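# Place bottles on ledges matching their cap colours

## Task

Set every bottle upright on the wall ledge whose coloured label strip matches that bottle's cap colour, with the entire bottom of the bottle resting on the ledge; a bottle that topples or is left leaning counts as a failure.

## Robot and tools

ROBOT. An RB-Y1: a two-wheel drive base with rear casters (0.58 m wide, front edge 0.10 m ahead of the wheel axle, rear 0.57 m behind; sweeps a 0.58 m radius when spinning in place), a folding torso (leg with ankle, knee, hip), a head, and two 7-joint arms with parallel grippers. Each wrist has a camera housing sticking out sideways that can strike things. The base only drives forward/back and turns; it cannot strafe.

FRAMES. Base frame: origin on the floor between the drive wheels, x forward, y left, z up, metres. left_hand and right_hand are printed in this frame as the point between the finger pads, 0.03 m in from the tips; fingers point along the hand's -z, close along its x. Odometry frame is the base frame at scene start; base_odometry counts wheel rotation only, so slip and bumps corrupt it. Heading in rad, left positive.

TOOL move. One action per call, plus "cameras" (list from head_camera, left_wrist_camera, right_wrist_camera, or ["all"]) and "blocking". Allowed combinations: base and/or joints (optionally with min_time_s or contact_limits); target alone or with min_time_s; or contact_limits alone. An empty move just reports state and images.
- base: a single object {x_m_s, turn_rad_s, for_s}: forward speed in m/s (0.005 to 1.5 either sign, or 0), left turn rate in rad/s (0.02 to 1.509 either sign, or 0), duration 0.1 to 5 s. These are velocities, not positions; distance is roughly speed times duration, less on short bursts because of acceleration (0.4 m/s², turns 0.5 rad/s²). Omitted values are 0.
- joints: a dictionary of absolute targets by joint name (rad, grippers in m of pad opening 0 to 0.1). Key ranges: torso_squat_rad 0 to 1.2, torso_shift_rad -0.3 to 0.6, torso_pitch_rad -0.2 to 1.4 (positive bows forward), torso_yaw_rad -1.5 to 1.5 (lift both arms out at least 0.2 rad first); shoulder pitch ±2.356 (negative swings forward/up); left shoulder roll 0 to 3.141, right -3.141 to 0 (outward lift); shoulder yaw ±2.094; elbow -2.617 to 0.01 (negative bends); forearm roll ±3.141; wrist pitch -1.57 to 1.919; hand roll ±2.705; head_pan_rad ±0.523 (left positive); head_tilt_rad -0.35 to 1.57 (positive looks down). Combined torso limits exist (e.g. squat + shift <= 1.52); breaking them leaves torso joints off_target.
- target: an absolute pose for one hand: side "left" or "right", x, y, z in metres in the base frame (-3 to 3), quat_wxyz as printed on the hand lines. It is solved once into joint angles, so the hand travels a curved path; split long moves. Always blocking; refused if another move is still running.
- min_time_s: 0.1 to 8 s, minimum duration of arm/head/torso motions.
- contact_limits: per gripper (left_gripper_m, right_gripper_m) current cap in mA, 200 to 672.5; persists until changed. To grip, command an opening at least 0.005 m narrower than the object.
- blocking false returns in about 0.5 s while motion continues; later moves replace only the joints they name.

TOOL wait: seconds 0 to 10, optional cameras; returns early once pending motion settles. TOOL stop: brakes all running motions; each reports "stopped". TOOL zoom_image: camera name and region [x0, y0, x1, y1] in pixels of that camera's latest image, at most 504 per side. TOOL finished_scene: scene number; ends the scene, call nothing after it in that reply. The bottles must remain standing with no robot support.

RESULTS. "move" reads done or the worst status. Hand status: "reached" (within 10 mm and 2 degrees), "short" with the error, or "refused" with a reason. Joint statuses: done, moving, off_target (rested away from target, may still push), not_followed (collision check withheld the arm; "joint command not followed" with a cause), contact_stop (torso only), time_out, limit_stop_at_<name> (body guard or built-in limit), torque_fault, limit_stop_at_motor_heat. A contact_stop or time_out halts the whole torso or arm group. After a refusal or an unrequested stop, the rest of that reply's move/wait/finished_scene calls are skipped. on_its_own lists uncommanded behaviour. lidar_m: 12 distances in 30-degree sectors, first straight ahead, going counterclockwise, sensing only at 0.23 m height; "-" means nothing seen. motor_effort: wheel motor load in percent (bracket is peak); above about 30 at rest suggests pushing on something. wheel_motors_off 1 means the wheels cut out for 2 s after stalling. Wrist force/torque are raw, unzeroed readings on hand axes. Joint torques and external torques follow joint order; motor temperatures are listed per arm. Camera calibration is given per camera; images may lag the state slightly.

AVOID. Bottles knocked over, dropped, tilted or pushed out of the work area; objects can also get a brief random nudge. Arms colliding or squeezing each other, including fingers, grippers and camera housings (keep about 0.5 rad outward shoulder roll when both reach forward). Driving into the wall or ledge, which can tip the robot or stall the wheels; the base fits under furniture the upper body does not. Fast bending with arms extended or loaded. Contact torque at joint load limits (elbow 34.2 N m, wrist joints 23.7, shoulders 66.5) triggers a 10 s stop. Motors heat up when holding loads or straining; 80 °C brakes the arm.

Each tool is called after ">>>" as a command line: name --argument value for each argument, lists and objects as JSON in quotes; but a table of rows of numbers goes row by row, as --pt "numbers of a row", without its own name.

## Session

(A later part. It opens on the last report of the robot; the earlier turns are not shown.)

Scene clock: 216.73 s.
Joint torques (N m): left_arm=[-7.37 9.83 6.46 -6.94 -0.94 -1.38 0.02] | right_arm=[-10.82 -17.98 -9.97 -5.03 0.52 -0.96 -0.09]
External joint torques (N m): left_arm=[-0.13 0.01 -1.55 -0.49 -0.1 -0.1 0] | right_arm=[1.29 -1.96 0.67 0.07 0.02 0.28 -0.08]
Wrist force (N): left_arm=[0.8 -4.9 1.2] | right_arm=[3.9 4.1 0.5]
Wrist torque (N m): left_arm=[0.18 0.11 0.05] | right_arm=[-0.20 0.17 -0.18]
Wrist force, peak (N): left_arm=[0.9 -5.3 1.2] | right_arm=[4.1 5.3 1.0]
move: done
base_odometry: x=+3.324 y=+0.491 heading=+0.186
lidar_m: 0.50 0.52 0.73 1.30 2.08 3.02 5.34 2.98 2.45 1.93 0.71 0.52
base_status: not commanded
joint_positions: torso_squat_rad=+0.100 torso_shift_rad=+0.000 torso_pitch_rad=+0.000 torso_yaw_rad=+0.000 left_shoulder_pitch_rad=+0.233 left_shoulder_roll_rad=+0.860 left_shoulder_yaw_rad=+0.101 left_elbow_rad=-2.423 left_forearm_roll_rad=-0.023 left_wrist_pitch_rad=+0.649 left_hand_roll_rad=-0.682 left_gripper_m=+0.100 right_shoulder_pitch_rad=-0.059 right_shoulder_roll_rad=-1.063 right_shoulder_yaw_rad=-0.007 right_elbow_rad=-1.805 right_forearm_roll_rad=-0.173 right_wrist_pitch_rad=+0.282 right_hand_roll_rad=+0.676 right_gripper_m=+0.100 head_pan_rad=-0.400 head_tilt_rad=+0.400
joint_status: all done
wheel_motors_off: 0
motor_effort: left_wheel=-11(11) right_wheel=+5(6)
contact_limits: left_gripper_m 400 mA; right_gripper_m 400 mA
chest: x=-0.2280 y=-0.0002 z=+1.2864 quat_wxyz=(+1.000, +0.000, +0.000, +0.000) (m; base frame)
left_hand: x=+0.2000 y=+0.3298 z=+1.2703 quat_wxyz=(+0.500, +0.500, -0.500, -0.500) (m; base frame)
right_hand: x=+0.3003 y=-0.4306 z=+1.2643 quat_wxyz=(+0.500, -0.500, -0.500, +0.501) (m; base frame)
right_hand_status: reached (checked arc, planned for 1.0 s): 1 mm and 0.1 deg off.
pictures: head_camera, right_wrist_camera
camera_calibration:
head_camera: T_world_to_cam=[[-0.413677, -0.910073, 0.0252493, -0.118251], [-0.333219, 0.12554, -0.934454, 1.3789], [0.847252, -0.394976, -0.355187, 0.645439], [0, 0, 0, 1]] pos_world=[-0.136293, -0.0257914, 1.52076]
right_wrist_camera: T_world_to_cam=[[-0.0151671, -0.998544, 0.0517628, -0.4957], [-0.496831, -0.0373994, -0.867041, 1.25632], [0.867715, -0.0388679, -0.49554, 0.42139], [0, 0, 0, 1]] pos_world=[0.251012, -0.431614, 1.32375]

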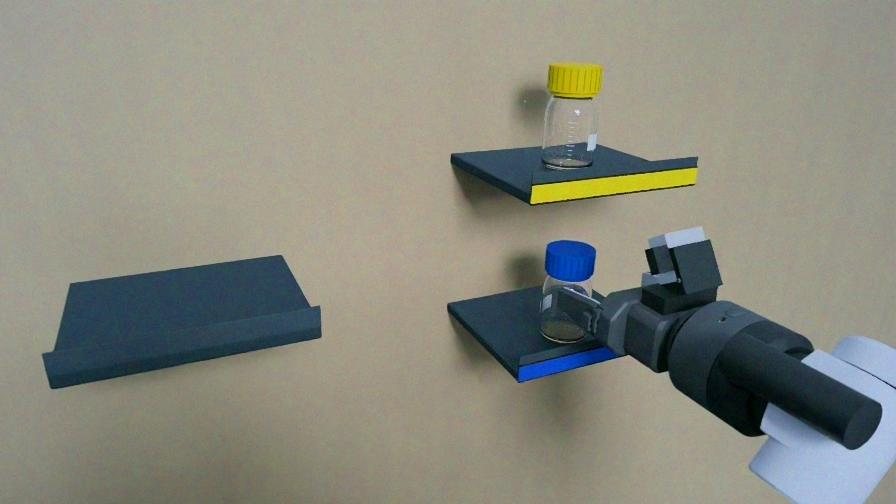

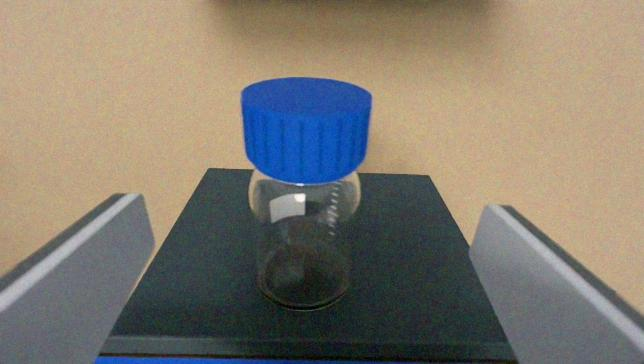

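>>> move --joints '{"right_shoulder_pitch_rad": 0.23, "right_shoulder_roll_rad": -0.848, "right_shoulder_yaw_rad": -0.106, "right_elbow_rad": -2.424, "right_forearm_roll_rad": 0.009, "right_wrist_pitch_rad": 0.653, "right_hand_roll_rad": 0.706, "head_pan_rad": 0.45, "head_tilt_rad": 0.42}' --min_time_s 0.9 --cameras '["head_camera", "left_wrist_camera"]'

>>> zoom_image --camera "head_camera" --region '[180, 40, 560, 420]'

Scene clock: 218.43 s.
Joint torques (N m): left_arm=[-7.54 10 6.44 -6.79 -0.97 -1.49 0.02] | right_arm=[-6.6 -10.95 -7.5 -5.37 0.83 -1.44 0.16]
External joint torques (N m): left_arm=[-0.29 0.18 -1.58 -0.34 -0.13 -0.21 0] | right_arm=[0.25 -0.58 0.24 0.89 -0.15 -0.16 0.16]
Wrist force (N): left_arm=[0.7 -4.9 1.0] | right_arm=[3.9 4.2 0.8]
Wrist torque (N m): left_arm=[0.18 0.10 0.03] | right_arm=[-0.20 0.16 -0.33]
Wrist force, peak (N): left_arm=[0.9 -5.4 1.2] | right_arm=[4.3 5.0 1.4]
move: done
base_odometry: x=+3.324 y=+0.491 heading=+0.186
lidar_m: 0.50 0.52 0.72 1.31 2.08 3.03 5.34 2.99 2.44 1.94 0.72 0.52
base_status: not commanded
joint_positions: torso_squat_rad=+0.100 torso_shift_rad=+0.000 torso_pitch_rad=+0.000 torso_yaw_rad=+0.000 left_shoulder_pitch_rad=+0.233 left_shoulder_roll_rad=+0.860 left_shoulder_yaw_rad=+0.101 left_elbow_rad=-2.423 left_forearm_roll_rad=-0.023 left_wrist_pitch_rad=+0.649 left_hand_roll_rad=-0.682 left_gripper_m=+0.100 right_shoulder_pitch_rad=+0.230 right_shoulder_roll_rad=-0.848 right_shoulder_yaw_rad=-0.106 right_elbow_rad=-2.424 right_forearm_roll_rad=+0.009 right_wrist_pitch_rad=+0.653 right_hand_roll_rad=+0.706 right_gripper_m=+0.100 head_pan_rad=+0.450 head_tilt_rad=+0.420
joint_status: all done
wheel_motors_off: 0
motor_effort: left_wheel=-11(11) right_wheel=+6(6)
contact_limits: left_gripper_m 400 mA; right_gripper_m 400 mA
chest: x=-0.2280 y=-0.0002 z=+1.2864 quat_wxyz=(+1.000, +0.000, +0.000, +0.000) (m; base frame)
left_hand: x=+0.2000 y=+0.3298 z=+1.2703 quat_wxyz=(+0.500, +0.500, -0.500, -0.500) (m; base frame)
right_hand: x=+0.2000 y=-0.3301 z=+1.2698 quat_wxyz=(+0.500, -0.500, -0.500, +0.500) (m; base frame)
pictures: head_camera, left_wrist_camera
camera_calibration:
head_camera: T_world_to_cam=[[0.411045, -0.911251, 0.0257651, 0.0508472], [-0.33045, -0.17528, -0.927405, 1.36894], [0.849615, 0.372691, -0.373171, 0.672943], [0, 0, 0, 1]] pos_world=[-0.140275, 0.0354841, 1.51938]
left_wrist_camera: T_world_to_cam=[[-0.0365064, -0.999323, -0.00450503, 0.341526], [-0.46641, 0.0210251, -0.884319, 1.23693], [0.883815, -0.0301821, -0.466862, 0.500496], [0, 0, 0, 1]] pos_world=[0.147038, 0.330394, 1.32904]

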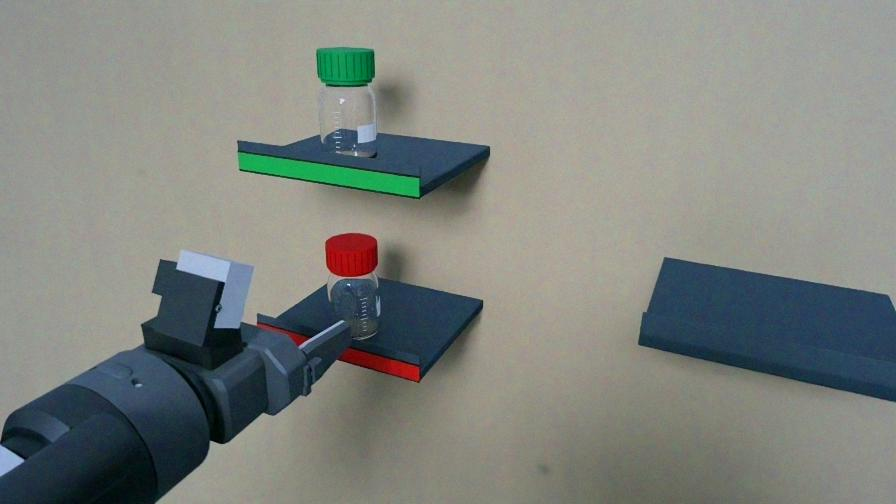

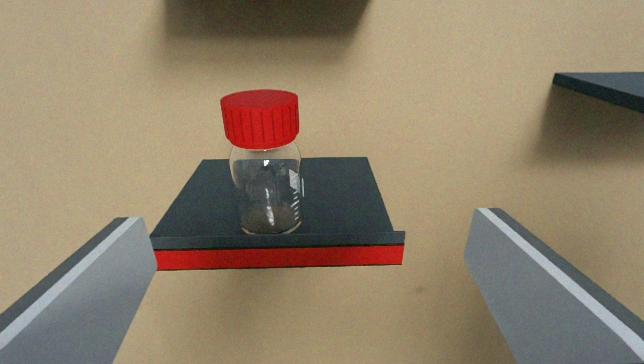

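Scaled by 1.326 from the camera's 896x504 image, which has a finer 1280x720 frame.

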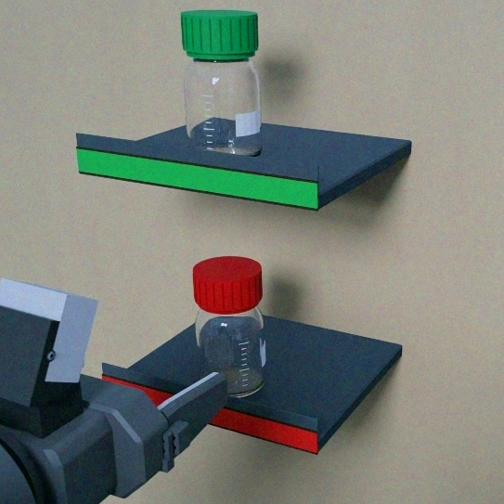

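>>> finished_scene --scene 2

The scene is finished: the task was done.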